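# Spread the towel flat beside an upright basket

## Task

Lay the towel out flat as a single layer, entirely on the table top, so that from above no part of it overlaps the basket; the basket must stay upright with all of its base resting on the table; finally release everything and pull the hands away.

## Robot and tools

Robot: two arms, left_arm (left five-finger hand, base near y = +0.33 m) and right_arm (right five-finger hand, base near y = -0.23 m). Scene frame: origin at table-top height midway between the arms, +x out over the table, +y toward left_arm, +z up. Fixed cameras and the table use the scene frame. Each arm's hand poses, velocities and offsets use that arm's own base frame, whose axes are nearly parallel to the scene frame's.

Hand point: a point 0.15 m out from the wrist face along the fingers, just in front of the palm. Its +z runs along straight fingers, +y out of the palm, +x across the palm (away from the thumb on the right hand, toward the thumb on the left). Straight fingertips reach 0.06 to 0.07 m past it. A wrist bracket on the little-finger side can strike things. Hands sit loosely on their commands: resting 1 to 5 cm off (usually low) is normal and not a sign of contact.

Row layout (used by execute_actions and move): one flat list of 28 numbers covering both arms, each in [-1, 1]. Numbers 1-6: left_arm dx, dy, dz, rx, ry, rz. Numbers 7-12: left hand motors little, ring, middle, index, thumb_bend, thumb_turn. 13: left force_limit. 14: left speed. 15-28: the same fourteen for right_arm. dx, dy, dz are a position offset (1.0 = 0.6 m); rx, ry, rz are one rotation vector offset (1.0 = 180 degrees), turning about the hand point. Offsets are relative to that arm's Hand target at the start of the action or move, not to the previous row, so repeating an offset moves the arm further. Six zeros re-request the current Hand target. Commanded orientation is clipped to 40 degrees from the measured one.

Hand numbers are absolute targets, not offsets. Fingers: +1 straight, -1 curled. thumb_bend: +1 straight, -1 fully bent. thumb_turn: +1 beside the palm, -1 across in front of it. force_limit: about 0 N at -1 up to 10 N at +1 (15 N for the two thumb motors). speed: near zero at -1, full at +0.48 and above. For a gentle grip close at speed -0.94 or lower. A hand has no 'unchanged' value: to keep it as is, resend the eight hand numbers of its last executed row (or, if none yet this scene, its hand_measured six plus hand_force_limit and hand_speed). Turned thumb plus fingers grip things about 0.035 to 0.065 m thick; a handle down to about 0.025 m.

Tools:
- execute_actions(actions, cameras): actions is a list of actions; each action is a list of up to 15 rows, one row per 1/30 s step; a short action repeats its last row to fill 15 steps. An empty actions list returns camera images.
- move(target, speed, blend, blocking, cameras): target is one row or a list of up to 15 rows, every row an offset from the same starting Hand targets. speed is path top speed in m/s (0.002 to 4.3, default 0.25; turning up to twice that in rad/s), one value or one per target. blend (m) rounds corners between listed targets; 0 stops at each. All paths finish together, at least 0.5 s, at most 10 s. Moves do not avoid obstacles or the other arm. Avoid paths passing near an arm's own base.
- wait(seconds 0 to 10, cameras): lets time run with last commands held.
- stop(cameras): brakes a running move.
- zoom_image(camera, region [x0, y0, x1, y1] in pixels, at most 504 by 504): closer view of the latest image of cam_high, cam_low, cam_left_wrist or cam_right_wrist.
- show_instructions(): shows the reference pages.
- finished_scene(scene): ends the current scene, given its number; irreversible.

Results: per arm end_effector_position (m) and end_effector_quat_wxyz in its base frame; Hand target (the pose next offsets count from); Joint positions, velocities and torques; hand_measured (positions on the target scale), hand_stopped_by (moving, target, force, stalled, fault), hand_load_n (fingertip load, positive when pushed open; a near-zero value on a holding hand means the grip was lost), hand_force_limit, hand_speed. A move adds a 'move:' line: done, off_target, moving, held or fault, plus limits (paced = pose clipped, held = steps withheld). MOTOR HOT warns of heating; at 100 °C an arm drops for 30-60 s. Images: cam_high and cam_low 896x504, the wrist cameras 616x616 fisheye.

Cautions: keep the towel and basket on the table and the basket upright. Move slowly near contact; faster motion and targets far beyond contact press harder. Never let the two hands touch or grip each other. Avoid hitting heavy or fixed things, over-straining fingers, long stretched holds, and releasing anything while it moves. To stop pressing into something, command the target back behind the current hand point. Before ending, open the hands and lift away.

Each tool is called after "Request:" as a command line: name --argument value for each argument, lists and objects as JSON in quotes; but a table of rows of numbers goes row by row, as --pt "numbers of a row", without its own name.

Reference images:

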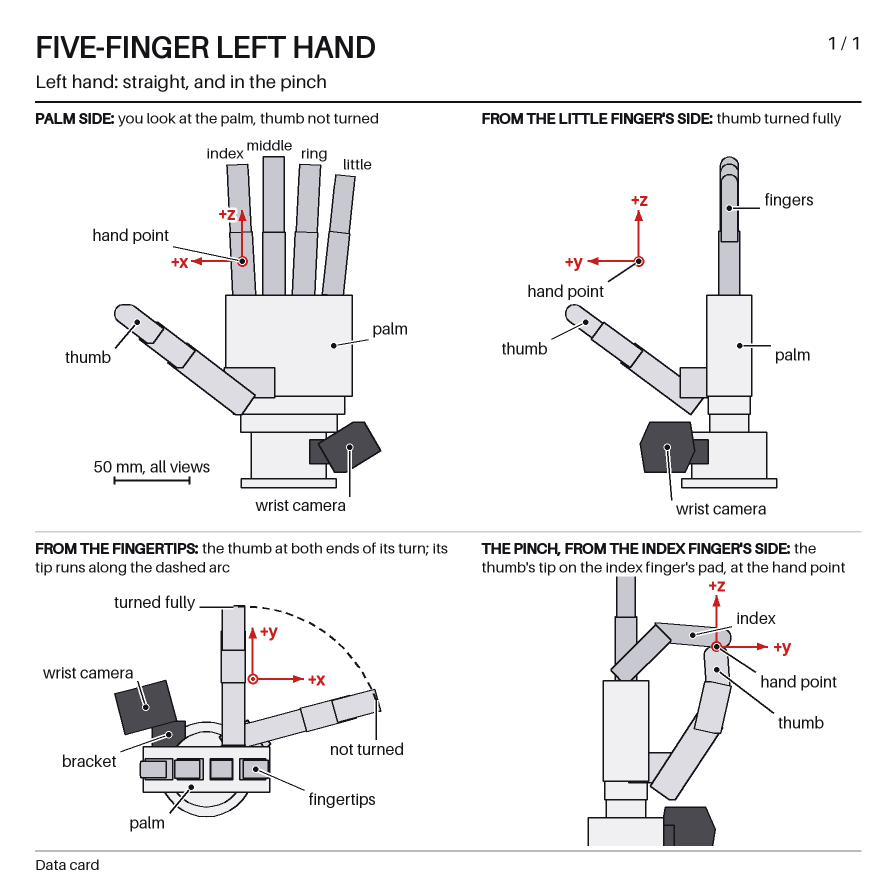

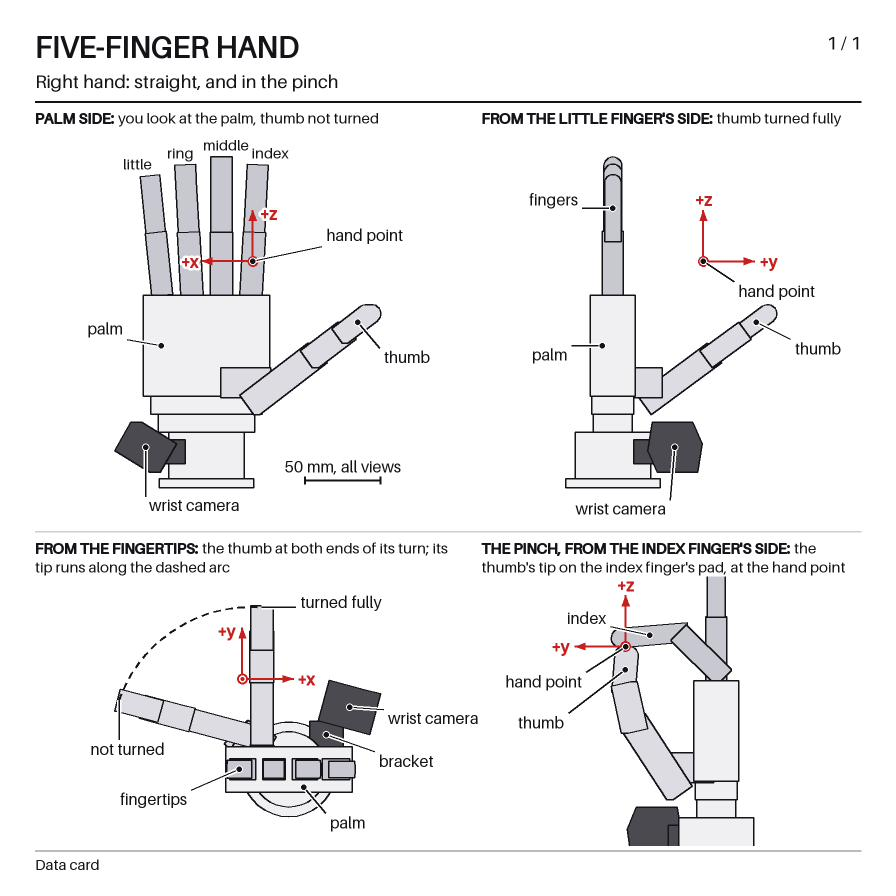

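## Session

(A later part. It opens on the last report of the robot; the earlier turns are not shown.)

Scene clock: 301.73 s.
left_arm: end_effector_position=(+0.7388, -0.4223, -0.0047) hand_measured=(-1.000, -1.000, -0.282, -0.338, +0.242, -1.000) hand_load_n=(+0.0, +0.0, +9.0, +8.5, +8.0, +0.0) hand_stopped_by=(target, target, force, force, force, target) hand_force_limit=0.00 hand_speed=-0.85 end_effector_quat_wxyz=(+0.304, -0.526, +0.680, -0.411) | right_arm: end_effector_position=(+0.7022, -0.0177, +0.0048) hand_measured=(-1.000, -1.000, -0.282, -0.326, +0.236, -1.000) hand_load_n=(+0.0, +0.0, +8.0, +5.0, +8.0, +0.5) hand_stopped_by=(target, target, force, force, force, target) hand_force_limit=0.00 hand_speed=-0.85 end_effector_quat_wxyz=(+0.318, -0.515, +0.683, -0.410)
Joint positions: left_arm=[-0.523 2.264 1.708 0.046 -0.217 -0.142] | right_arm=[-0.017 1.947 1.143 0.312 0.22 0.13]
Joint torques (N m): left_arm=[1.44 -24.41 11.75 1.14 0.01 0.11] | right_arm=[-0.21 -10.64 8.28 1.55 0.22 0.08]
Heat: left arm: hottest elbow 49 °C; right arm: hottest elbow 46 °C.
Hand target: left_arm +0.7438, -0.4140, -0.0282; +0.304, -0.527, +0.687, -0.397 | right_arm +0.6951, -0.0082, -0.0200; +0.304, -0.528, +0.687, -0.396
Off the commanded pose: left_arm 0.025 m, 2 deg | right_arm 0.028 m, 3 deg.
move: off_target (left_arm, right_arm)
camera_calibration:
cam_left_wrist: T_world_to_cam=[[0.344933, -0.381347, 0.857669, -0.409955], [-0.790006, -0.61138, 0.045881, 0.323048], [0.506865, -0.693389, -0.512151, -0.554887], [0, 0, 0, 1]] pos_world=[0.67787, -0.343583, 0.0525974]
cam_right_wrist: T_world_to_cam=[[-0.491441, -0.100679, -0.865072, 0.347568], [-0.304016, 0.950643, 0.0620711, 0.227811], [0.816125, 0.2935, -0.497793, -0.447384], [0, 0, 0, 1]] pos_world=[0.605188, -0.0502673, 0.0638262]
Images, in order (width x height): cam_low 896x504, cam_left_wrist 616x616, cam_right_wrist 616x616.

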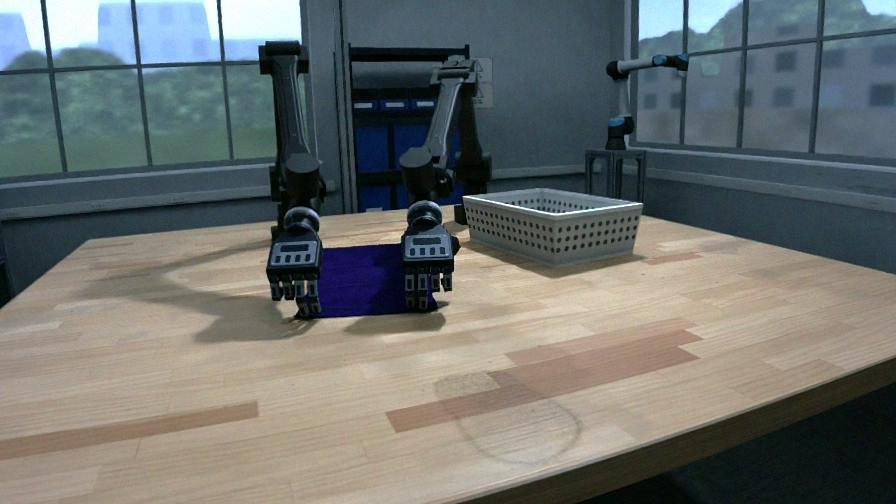

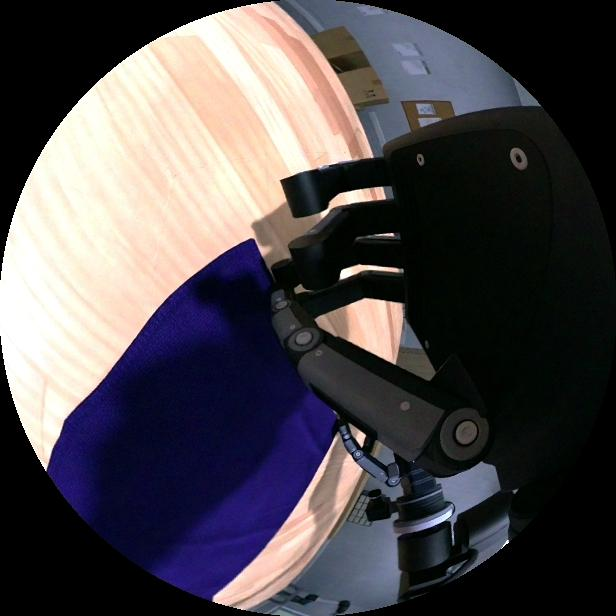

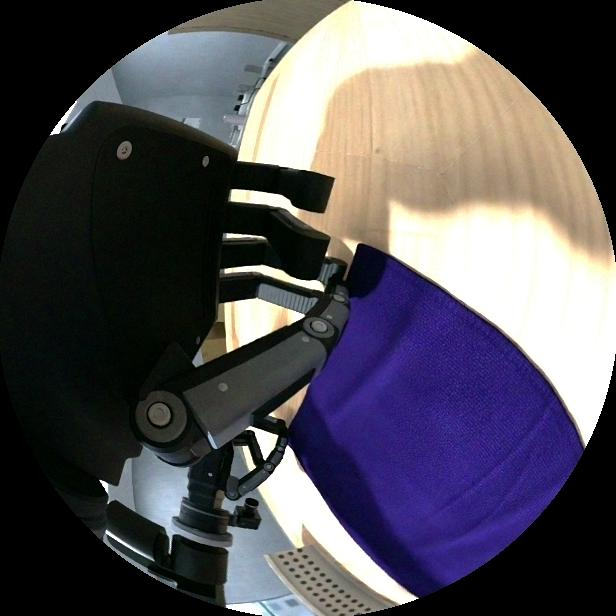

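Request:
move --target '[0, 0, 0.105, 0, 0, 0, -1, -1, -0.5, -0.5, -0.05, -1, 0, -0.85, 0, 0, 0.108, 0, 0, 0, -1, -1, -0.5, -0.5, -0.05, -1, 0, -0.85]' --speed 0.06 --cameras '["cam_left_wrist", "cam_right_wrist", "cam_low", "cam_high"]'

Request:
zoom_image --camera "cam_left_wrist" --region '[180, 130, 400, 350]'

Request:
zoom_image --camera "cam_right_wrist" --region '[200, 150, 420, 370]'

Request:
zoom_image --camera "cam_low" --region '[260, 230, 460, 330]'

Scene clock: 304.13 s.
left_arm: end_effector_position=(+0.7240, -0.4138, -0.0020) hand_measured=(-1.000, -1.000, -0.282, -0.338, +0.242, -1.000) hand_load_n=(+0.0, +0.0, +9.0, +8.0, +8.0, +0.0) hand_stopped_by=(target, target, force, force, force, target) hand_force_limit=0.00 hand_speed=-0.85 end_effector_quat_wxyz=(+0.291, -0.534, +0.698, -0.378) | right_arm: end_effector_position=(+0.6836, -0.0171, +0.0261) hand_measured=(-1.000, -1.000, -0.282, -0.326, +0.236, -1.000) hand_load_n=(+0.0, +0.0, +8.0, +5.0, +8.0, +0.5) hand_stopped_by=(target, target, force, force, force, target) hand_force_limit=0.00 hand_speed=-0.85 end_effector_quat_wxyz=(+0.294, -0.529, +0.694, -0.391)
Joint positions: left_arm=[-0.523 2.233 1.708 -0.067 -0.217 -0.142] | right_arm=[-0.017 1.87 1.143 0.163 0.22 0.13]
Joint torques (N m): left_arm=[1.61 -28.98 14.17 1.14 -0.06 0.11] | right_arm=[-0.09 -12.81 11.3 1.46 0.28 0.11]
Heat: left arm: hottest elbow 48 °C; right arm: hottest elbow 46 °C.
Hand target: left_arm +0.7438, -0.4141, +0.0352; +0.304, -0.527, +0.687, -0.397 | right_arm +0.6951, -0.0081, +0.0447; +0.304, -0.528, +0.687, -0.396
Off the commanded pose: left_arm 0.042 m, 3 deg | right_arm 0.024 m, 2 deg.
move: off_target (left_arm, right_arm)
camera_calibration:
cam_left_wrist: T_world_to_cam=[[0.403902, -0.415316, 0.815092, -0.460752], [-0.785649, -0.613924, 0.0764982, 0.312355], [0.468634, -0.671274, -0.574258, -0.503379], [0, 0, 0, 1]] pos_world=[0.667401, -0.337501, 0.0625915]
cam_right_wrist: T_world_to_cam=[[-0.551508, -0.099871, -0.828169, 0.397113], [-0.299146, 0.95045, 0.0845955, 0.216362], [0.778685, 0.294399, -0.554057, -0.394748], [0, 0, 0, 1]] pos_world=[0.59112, -0.049768, 0.0918608]

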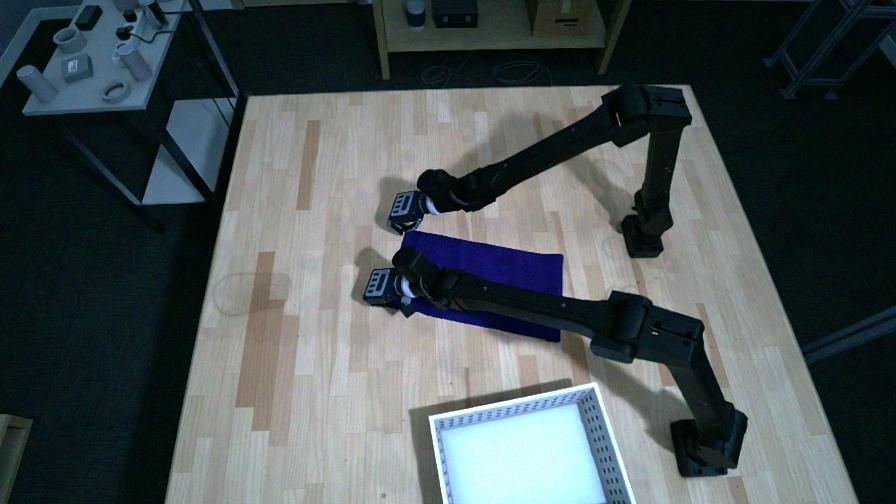

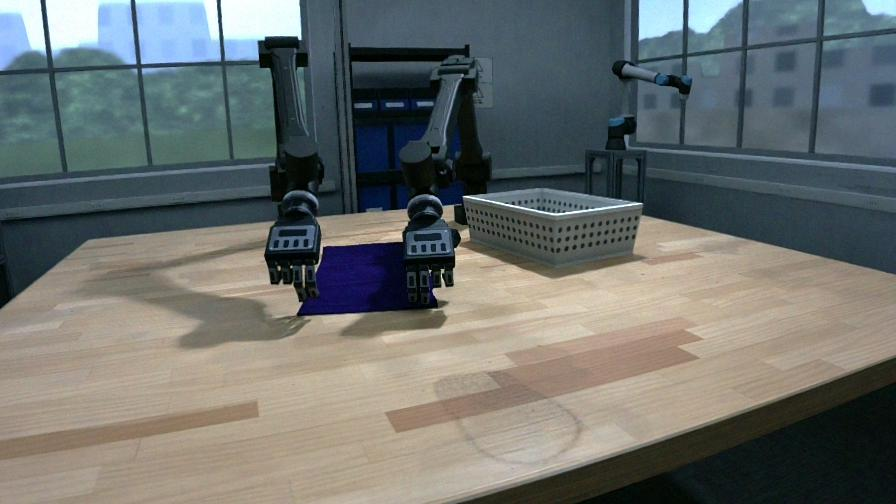

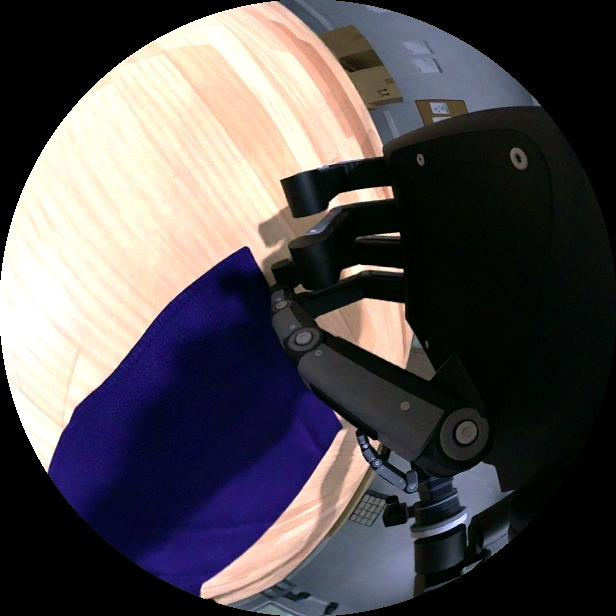

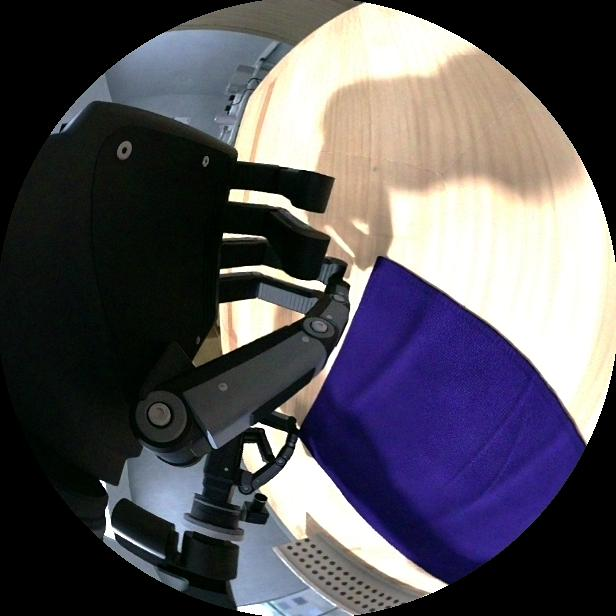

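Scaled by 2.291 from the camera's 616x616 image, which has a finer 880x880 frame.

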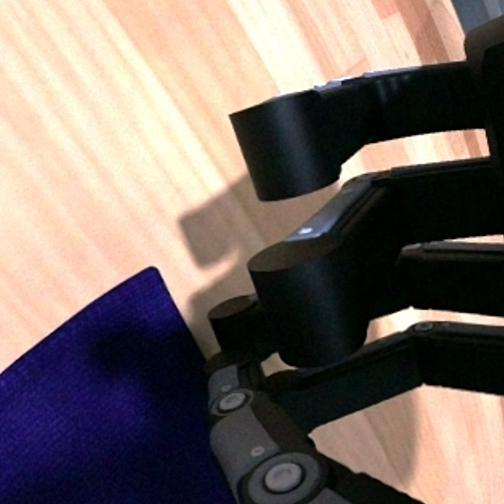

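Scaled by 2.291 from the camera's 616x616 image, which has a finer 880x880 frame.

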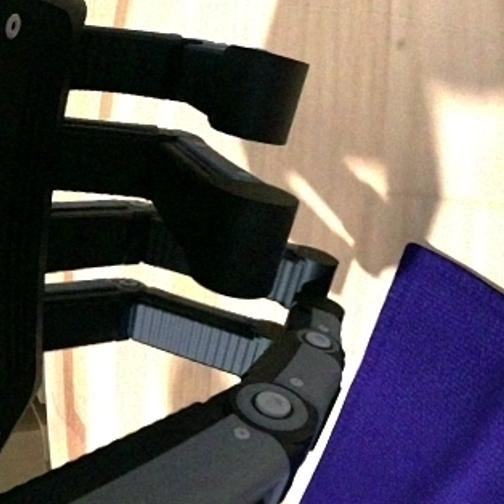

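Scaled by 2.520 from the camera's 896x504 image, which has a finer 1280x720 frame.

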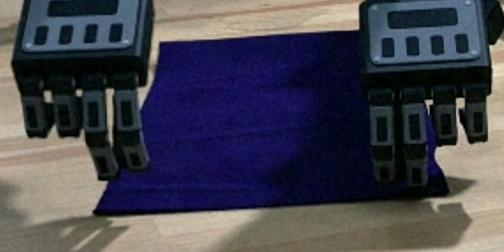

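Request:
move --pt "-0.05 0 0.2 0 0 0 -1 -1 0.1 0.1 0.3 -1 0 0.2 -0.05 0 0.2 0 0 0 -1 -1 0.1 0.1 0.3 -1 0 0.2" --pt "-0.6723 0.1693 0.06 -0.0364 -0.0571 -0.1937 -1 -1 0.1 0.1 0.3 -1 0 0.2 -0.6305 0.142 0.06 0.0274 -0.0662 0.415 -1 -1 0.1 0.1 0.3 -1 0 0.2" --speed 0.3 --blend '[0.05, 0]' --cameras '["all"]'

Request:
zoom_image --camera "cam_high" --region '[460, 180, 660, 380]'

Request:
zoom_image --camera "cam_left_wrist" --region '[150, 130, 400, 380]'

Request:
zoom_image --camera "cam_right_wrist" --region '[200, 150, 450, 400]'

Scene clock: 314.47 s.
left_arm: end_effector_position=(+0.3425, -0.3082, +0.0628) hand_measured=(-1.000, -1.000, +0.100, +0.100, +0.300, -1.000) hand_load_n=(+0.0, +0.0, +0.0, +0.0, +0.0, +0.0) hand_stopped_by=(target, target, target, target, target, target) hand_force_limit=0.00 hand_speed=0.20 end_effector_quat_wxyz=(+0.194, -0.292, +0.763, -0.543) | right_arm: end_effector_position=(+0.3003, +0.0852, +0.0676) hand_measured=(-1.000, -1.000, +0.100, +0.100, +0.300, -1.000) hand_load_n=(+0.0, +0.0, +0.0, +0.0, +0.0, +0.0) hand_stopped_by=(target, target, target, target, target, target) hand_force_limit=0.00 hand_speed=0.20 end_effector_quat_wxyz=(-0.569, +0.782, -0.217, +0.136)
Joint positions: left_arm=[-0.559 1.359 0.433 0.57 0.285 0.081] | right_arm=[-0.293 1.178 0.434 -0.264 -1.187 -0.937]
Joint torques (N m): left_arm=[-0.03 -11.69 7.73 1.98 0.22 0.12] | right_arm=[-2.02 -2.61 11.56 0.84 -0.67 0.03]
Heat: left arm: hottest elbow 49 °C; right arm: hottest elbow 46 °C.
Hand target: left_arm +0.3405, -0.3125, +0.0710; +0.200, -0.277, +0.760, -0.552 | right_arm +0.3167, +0.0772, +0.0807; -0.567, +0.782, -0.209, +0.152
Off the commanded pose: left_arm 0.010 m, 2 deg | right_arm 0.023 m, 2 deg.
move: off_target (right_arm)
camera_calibration:
cam_left_wrist: T_world_to_cam=[[-0.013365, -0.402688, 0.91524, -0.175134], [-0.996288, -0.0724807, -0.0464386, 0.319097], [0.0850375, -0.912463, -0.400225, -0.170426], [0, 0, 0, 1]] pos_world=[0.330065, -0.202903, 0.106899]
cam_right_wrist: T_world_to_cam=[[0.0289889, -0.367921, -0.929405, 0.0856346], [-0.997865, -0.0650956, -0.00535503, 0.303452], [-0.0585299, 0.927576, -0.369022, 0.0816683], [0, 0, 0, 1]] pos_world=[0.305101, -0.0244934, 0.111352]

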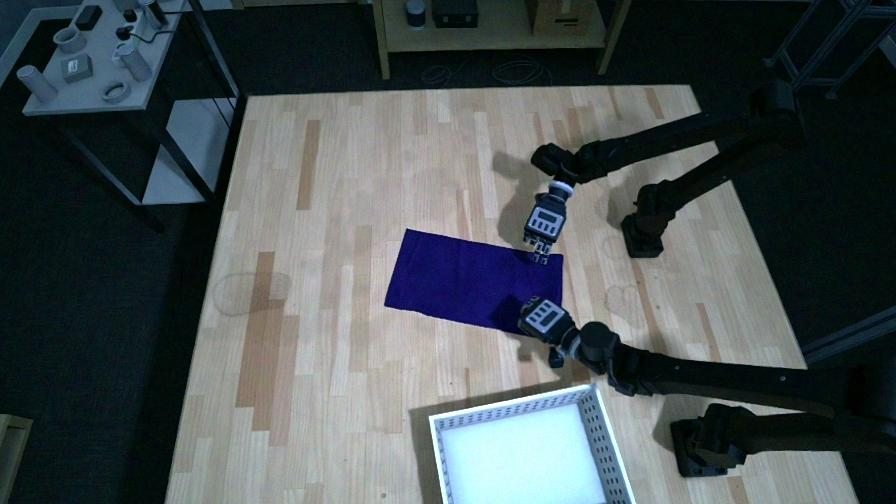

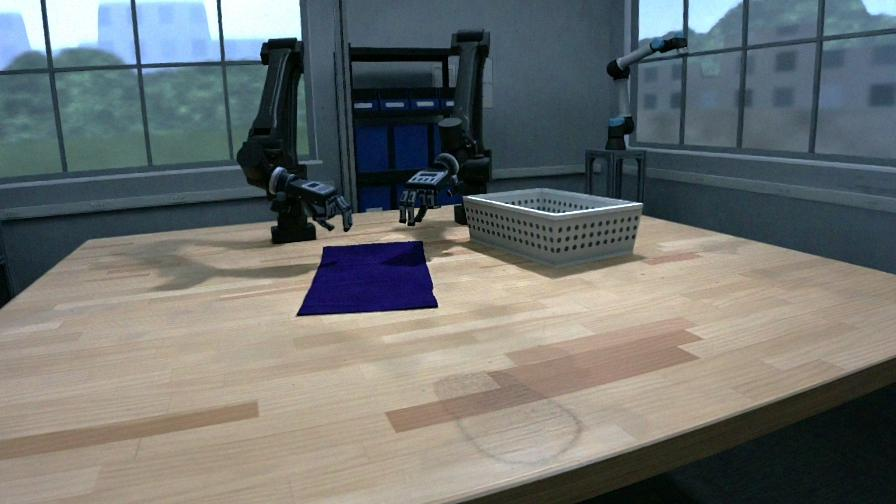

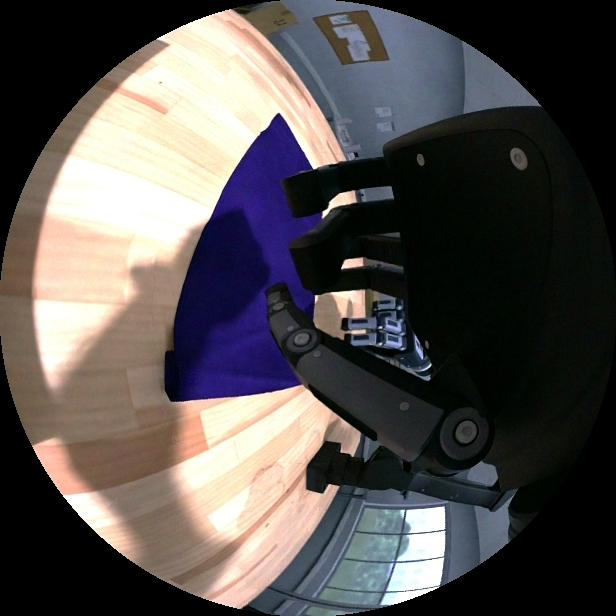

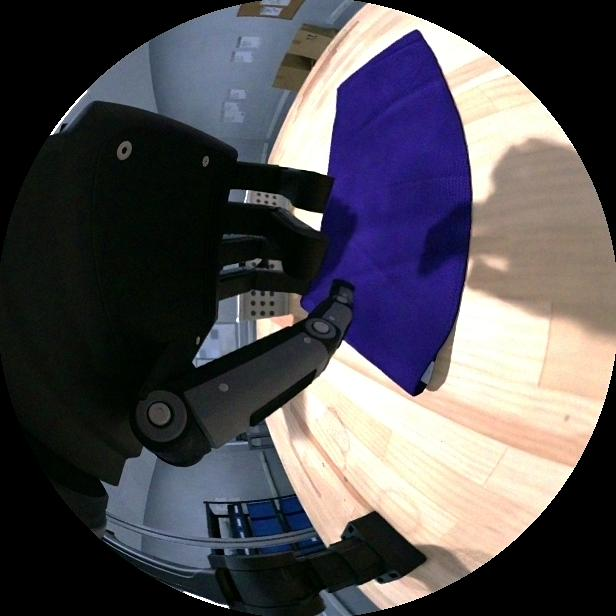

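Scaled by 2.520 from the camera's 896x504 image, which has a finer 1280x720 frame.

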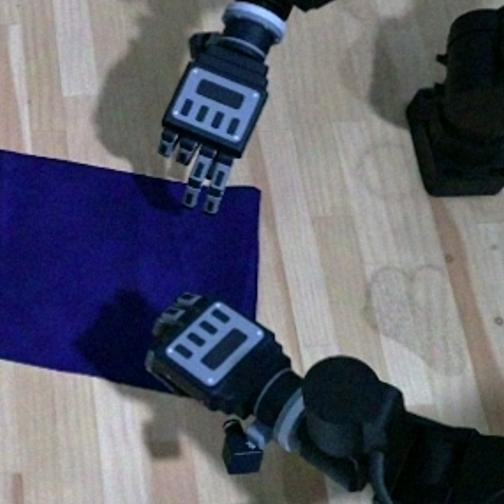

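Scaled by 2.016 from the camera's 616x616 image, which has a finer 880x880 frame.

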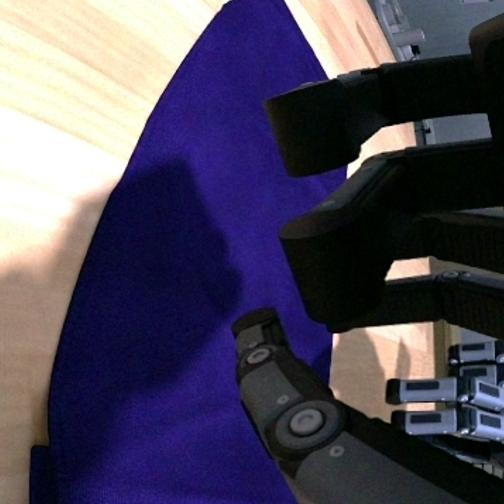

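Scaled by 2.016 from the camera's 616x616 image, which has a finer 880x880 frame.

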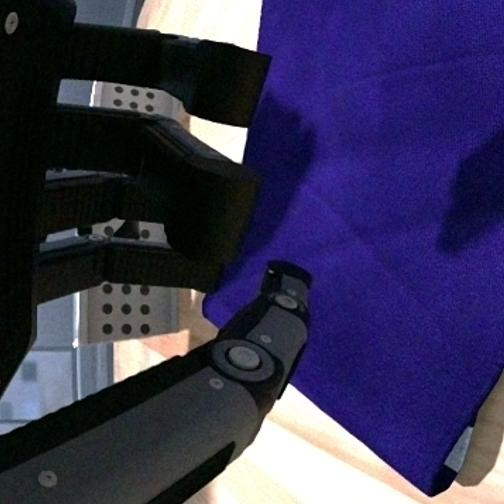

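Request:
move --target '[0, 0, -0.172, 0, 0, 0, -1, -1, 0.1, 0.1, 0.3, -1, 0, 0.2, 0.015, -0.013, -0.168, 0, 0, 0, -1, -1, 0.1, 0.1, 0.3, -1, 0, 0.2]' --speed 0.07 --cameras '["all"]'

Request:
zoom_image --camera "cam_high" --region '[480, 220, 600, 370]'

Request:
zoom_image --camera "cam_left_wrist" --region '[150, 180, 400, 430]'

Request:
zoom_image --camera "cam_right_wrist" --region '[220, 180, 470, 430]'

Request:
zoom_image --camera "cam_low" --region '[240, 150, 480, 290]'

Scene clock: 317.47 s.
left_arm: end_effector_position=(+0.3485, -0.3124, -0.0138) hand_measured=(-1.000, -1.000, +0.100, +0.100, +0.300, -1.000) hand_load_n=(+0.0, +0.0, +0.0, +0.0, -1.5, -0.5) hand_stopped_by=(target, target, target, target, target, target) hand_force_limit=0.00 hand_speed=0.20 end_effector_quat_wxyz=(+0.210, -0.279, +0.748, -0.565) | right_arm: end_effector_position=(+0.3266, +0.0756, -0.0047) hand_measured=(-1.000, -1.000, +0.100, +0.100, +0.298, -1.000) hand_load_n=(+0.0, +0.0, +0.0, +0.0, -4.0, +1.0) hand_stopped_by=(target, target, target, target, target, target) hand_force_limit=0.00 hand_speed=0.20 end_effector_quat_wxyz=(-0.578, +0.777, -0.201, +0.148)
Joint positions: left_arm=[-0.559 1.745 0.391 1.065 0.288 0.083] | right_arm=[-0.308 1.527 0.426 0.103 -1.221 -0.968]
Joint torques (N m): left_arm=[-0.15 -9.41 4.21 1.54 0.15 0.11] | right_arm=[-2.26 -2.37 4.77 2.1 0.4 -0.09]
Heat: left arm: hottest elbow 48 °C; right arm: hottest elbow 46 °C.
Hand target: left_arm +0.3405, -0.3126, -0.0321; +0.200, -0.277, +0.760, -0.552 | right_arm +0.3258, +0.0693, -0.0200; -0.567, +0.782, -0.209, +0.152
Off the commanded pose: left_arm 0.020 m, 2 deg | right_arm 0.017 m, 2 deg.
move: off_target (left_arm, right_arm)
camera_calibration:
cam_left_wrist: T_world_to_cam=[[-0.0672674, -0.370528, 0.926382, -0.0777139], [-0.992299, -0.0719472, -0.100831, 0.319307], [0.104011, -0.92603, -0.362835, -0.21573], [0, 0, 0, 1]] pos_world=[0.334059, -0.205595, 0.0259142]
cam_right_wrist: T_world_to_cam=[[0.0736505, -0.3575, -0.931004, -0.00126607], [-0.995794, -0.0773685, -0.0490669, 0.328702], [-0.054489, 0.930703, -0.361695, 0.0638987], [0, 0, 0, 1]] pos_world=[0.330895, -0.0344921, 0.0380615]

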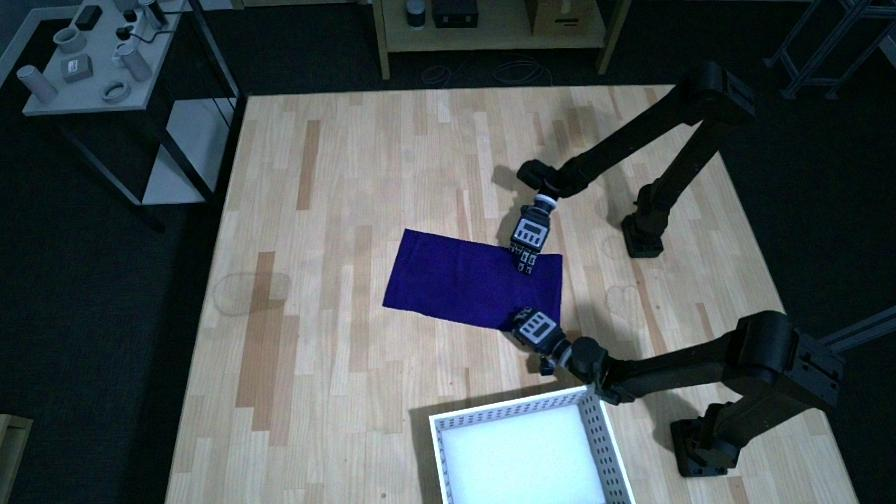

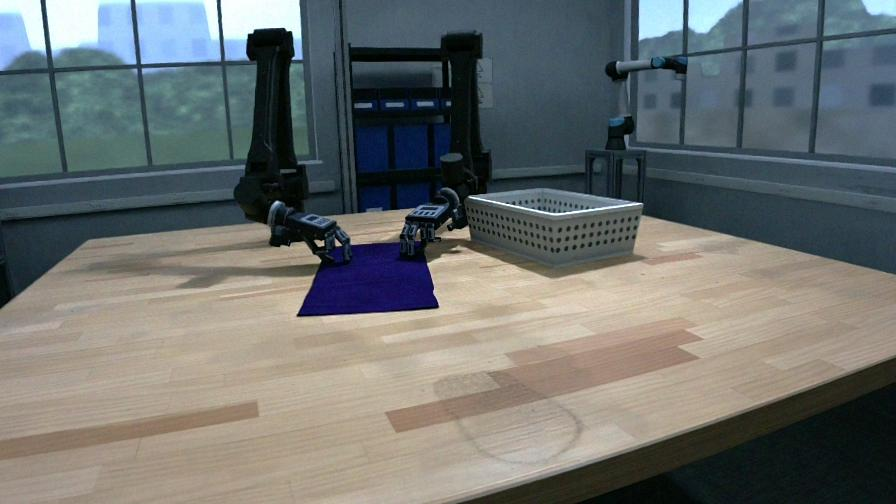

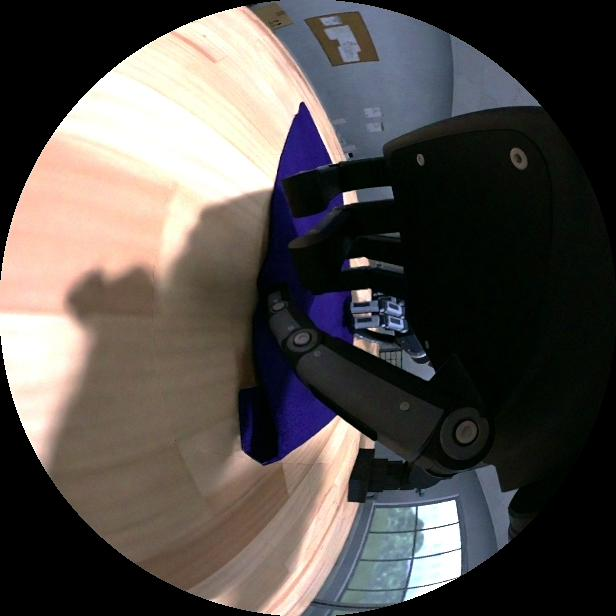

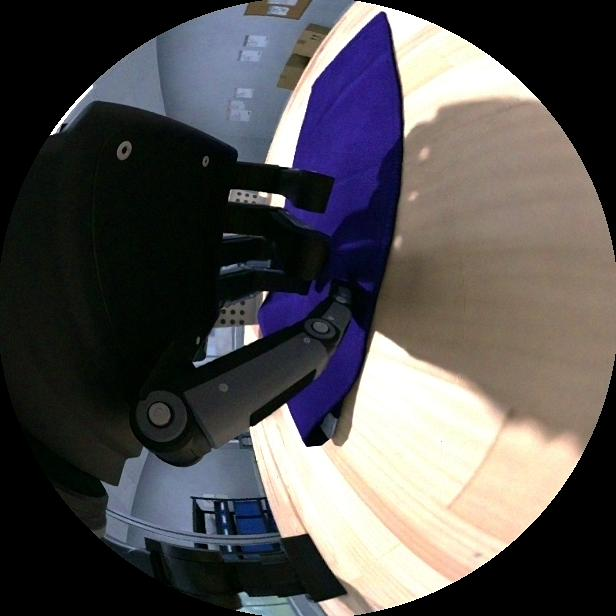

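Scaled by 3.360 from the camera's 896x504 image, which has a finer 1280x720 frame.

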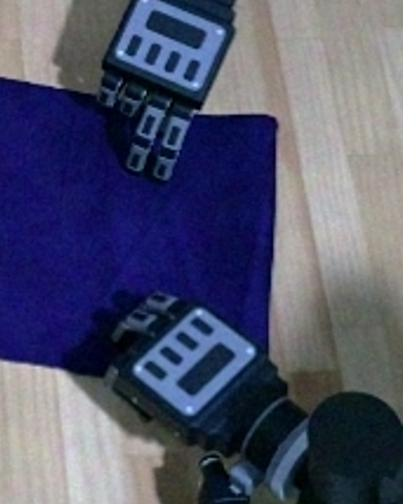

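Scaled by 2.016 from the camera's 616x616 image, which has a finer 880x880 frame.

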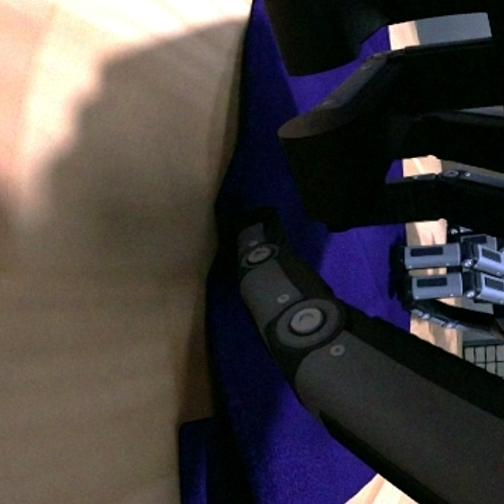

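Scaled by 2.016 from the camera's 616x616 image, which has a finer 880x880 frame.

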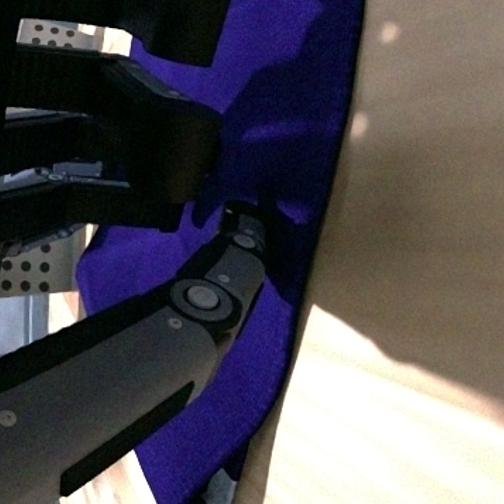

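Scaled by 2.100 from the camera's 896x504 image, which has a finer 1280x720 frame.

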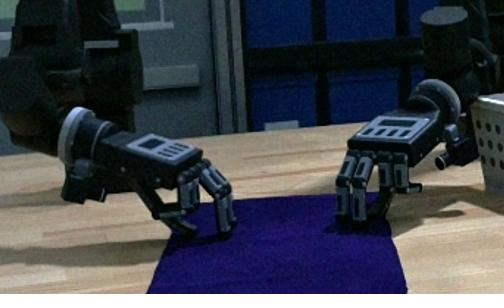

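Request:
move --target '[0, 0, -0.015, 0, 0, 0, -1, -1, -0.5, -0.5, -0.05, -1, 0, -0.85, 0, 0, -0.015, 0, 0, 0, -1, -1, -0.5, -0.5, -0.05, -1, 0, -0.85]' --speed 0.05 --cameras '["cam_left_wrist", "cam_right_wrist", "cam_high", "cam_low"]'

Request:
zoom_image --camera "cam_high" --region '[480, 220, 600, 370]'

Request:
zoom_image --camera "cam_left_wrist" --region '[150, 180, 400, 430]'

Request:
zoom_image --camera "cam_right_wrist" --region '[220, 180, 470, 430]'

Request:
zoom_image --camera "cam_low" --region '[240, 150, 480, 290]'

Scene clock: 320.10 s.
left_arm: end_effector_position=(+0.3514, -0.3177, -0.0140) hand_measured=(-1.000, -1.000, -0.244, -0.272, +0.108, -1.000) hand_load_n=(+0.0, +0.0, +6.0, +5.0, +8.5, -3.0) hand_stopped_by=(target, target, force, force, force, target) hand_force_limit=0.00 hand_speed=-0.85 end_effector_quat_wxyz=(+0.213, -0.271, +0.743, -0.574) | right_arm: end_effector_position=(+0.3299, +0.0765, -0.0057) hand_measured=(-1.000, -1.000, +0.006, -0.260, +0.006, -1.000) hand_load_n=(+0.0, +0.0, +0.5, +2.5, +7.0, -5.0) hand_stopped_by=(target, target, force, force, force, target) hand_force_limit=0.00 hand_speed=-0.85 end_effector_quat_wxyz=(-0.585, +0.773, -0.189, +0.154)
Joint positions: left_arm=[-0.563 1.776 0.4 1.111 0.292 0.083] | right_arm=[-0.308 1.549 0.426 0.148 -1.242 -0.968]
Joint torques (N m): left_arm=[0.38 -8.64 3.34 1.25 -0.03 0.11] | right_arm=[-1.55 -1.38 4.53 1.78 1.27 -0.14]
Heat: left arm: hottest elbow 48 °C; right arm: hottest elbow 45 °C.
Hand target: left_arm +0.3405, -0.3125, -0.0411; +0.201, -0.277, +0.760, -0.552 | right_arm +0.3259, +0.0692, -0.0290; -0.567, +0.782, -0.209, +0.152
Off the commanded pose: left_arm 0.030 m, 4 deg | right_arm 0.025 m, 3 deg.
move: off_target (left_arm, right_arm)
camera_calibration:
cam_left_wrist: T_world_to_cam=[[-0.089373, -0.356589, 0.929977, -0.0670261], [-0.990664, -0.0646766, -0.120005, 0.323289], [0.10294, -0.93202, -0.347479, -0.222306], [0, 0, 0, 1]] pos_world=[0.337165, -0.210185, 0.0238822]
cam_right_wrist: T_world_to_cam=[[0.103156, -0.347925, -0.93183, -0.0125404], [-0.993117, -0.0882785, -0.0769789, 0.331793], [-0.0554776, 0.933357, -0.354637, 0.0629105], [0, 0, 0, 1]] pos_world=[0.334293, -0.0337909, 0.0361659]

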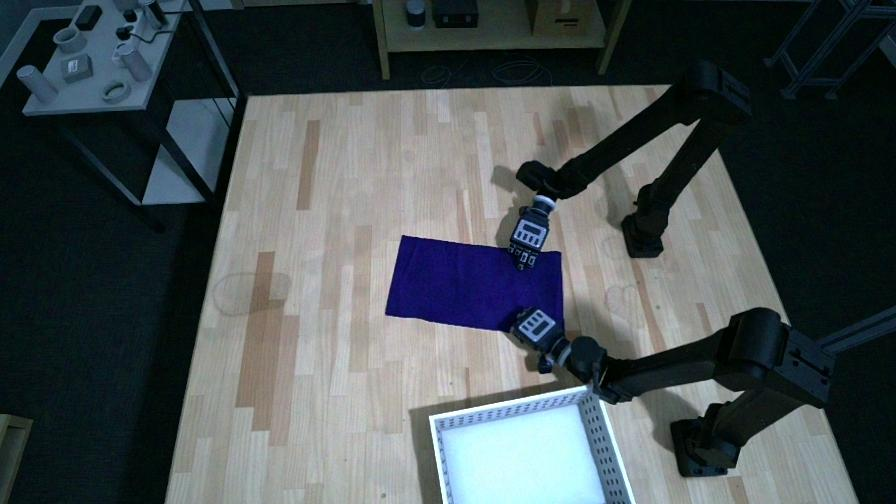

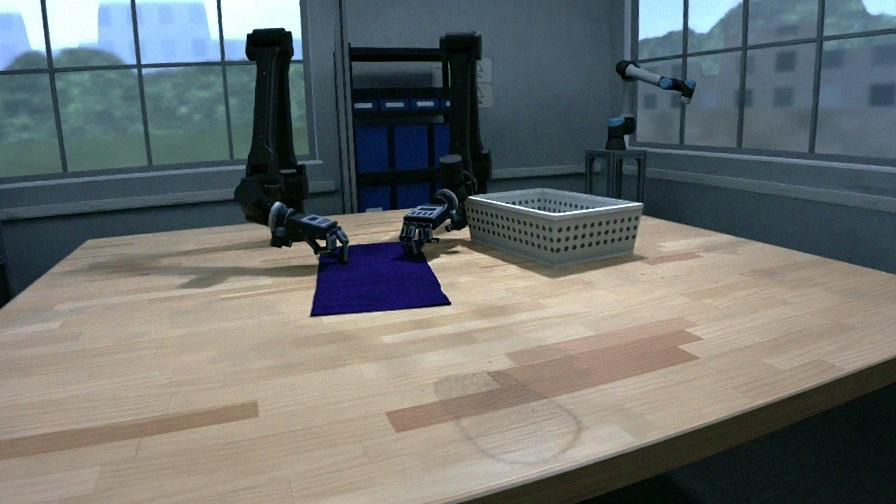

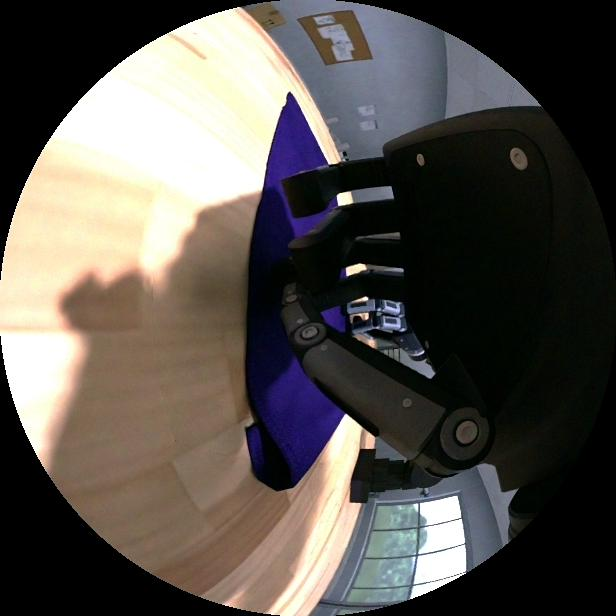

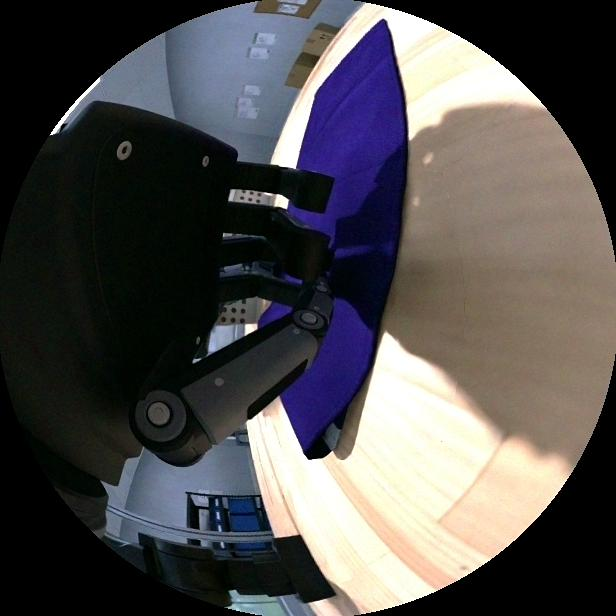

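Scaled by 3.360 from the camera's 896x504 image, which has a finer 1280x720 frame.

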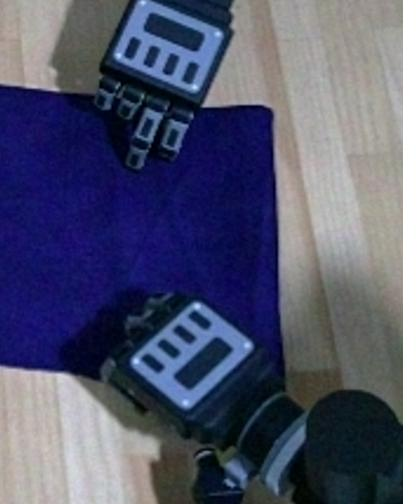

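Scaled by 2.016 from the camera's 616x616 image, which has a finer 880x880 frame.

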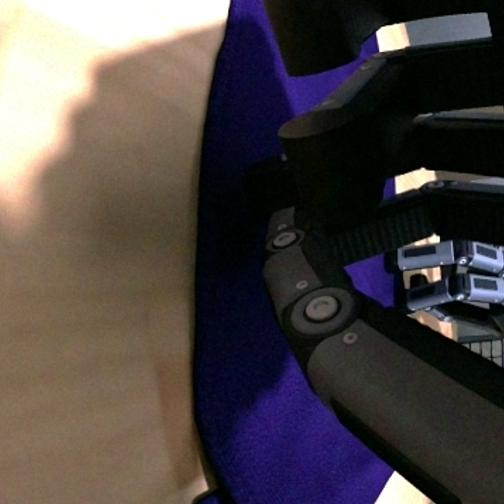

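Scaled by 2.016 from the camera's 616x616 image, which has a finer 880x880 frame.

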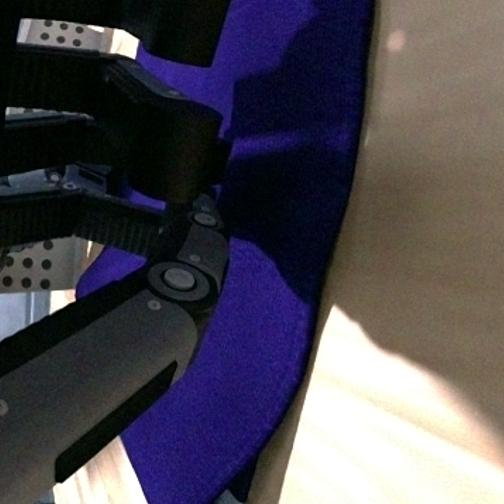

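Scaled by 2.100 from the camera's 896x504 image, which has a finer 1280x720 frame.

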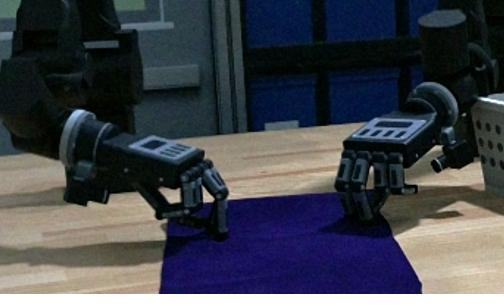

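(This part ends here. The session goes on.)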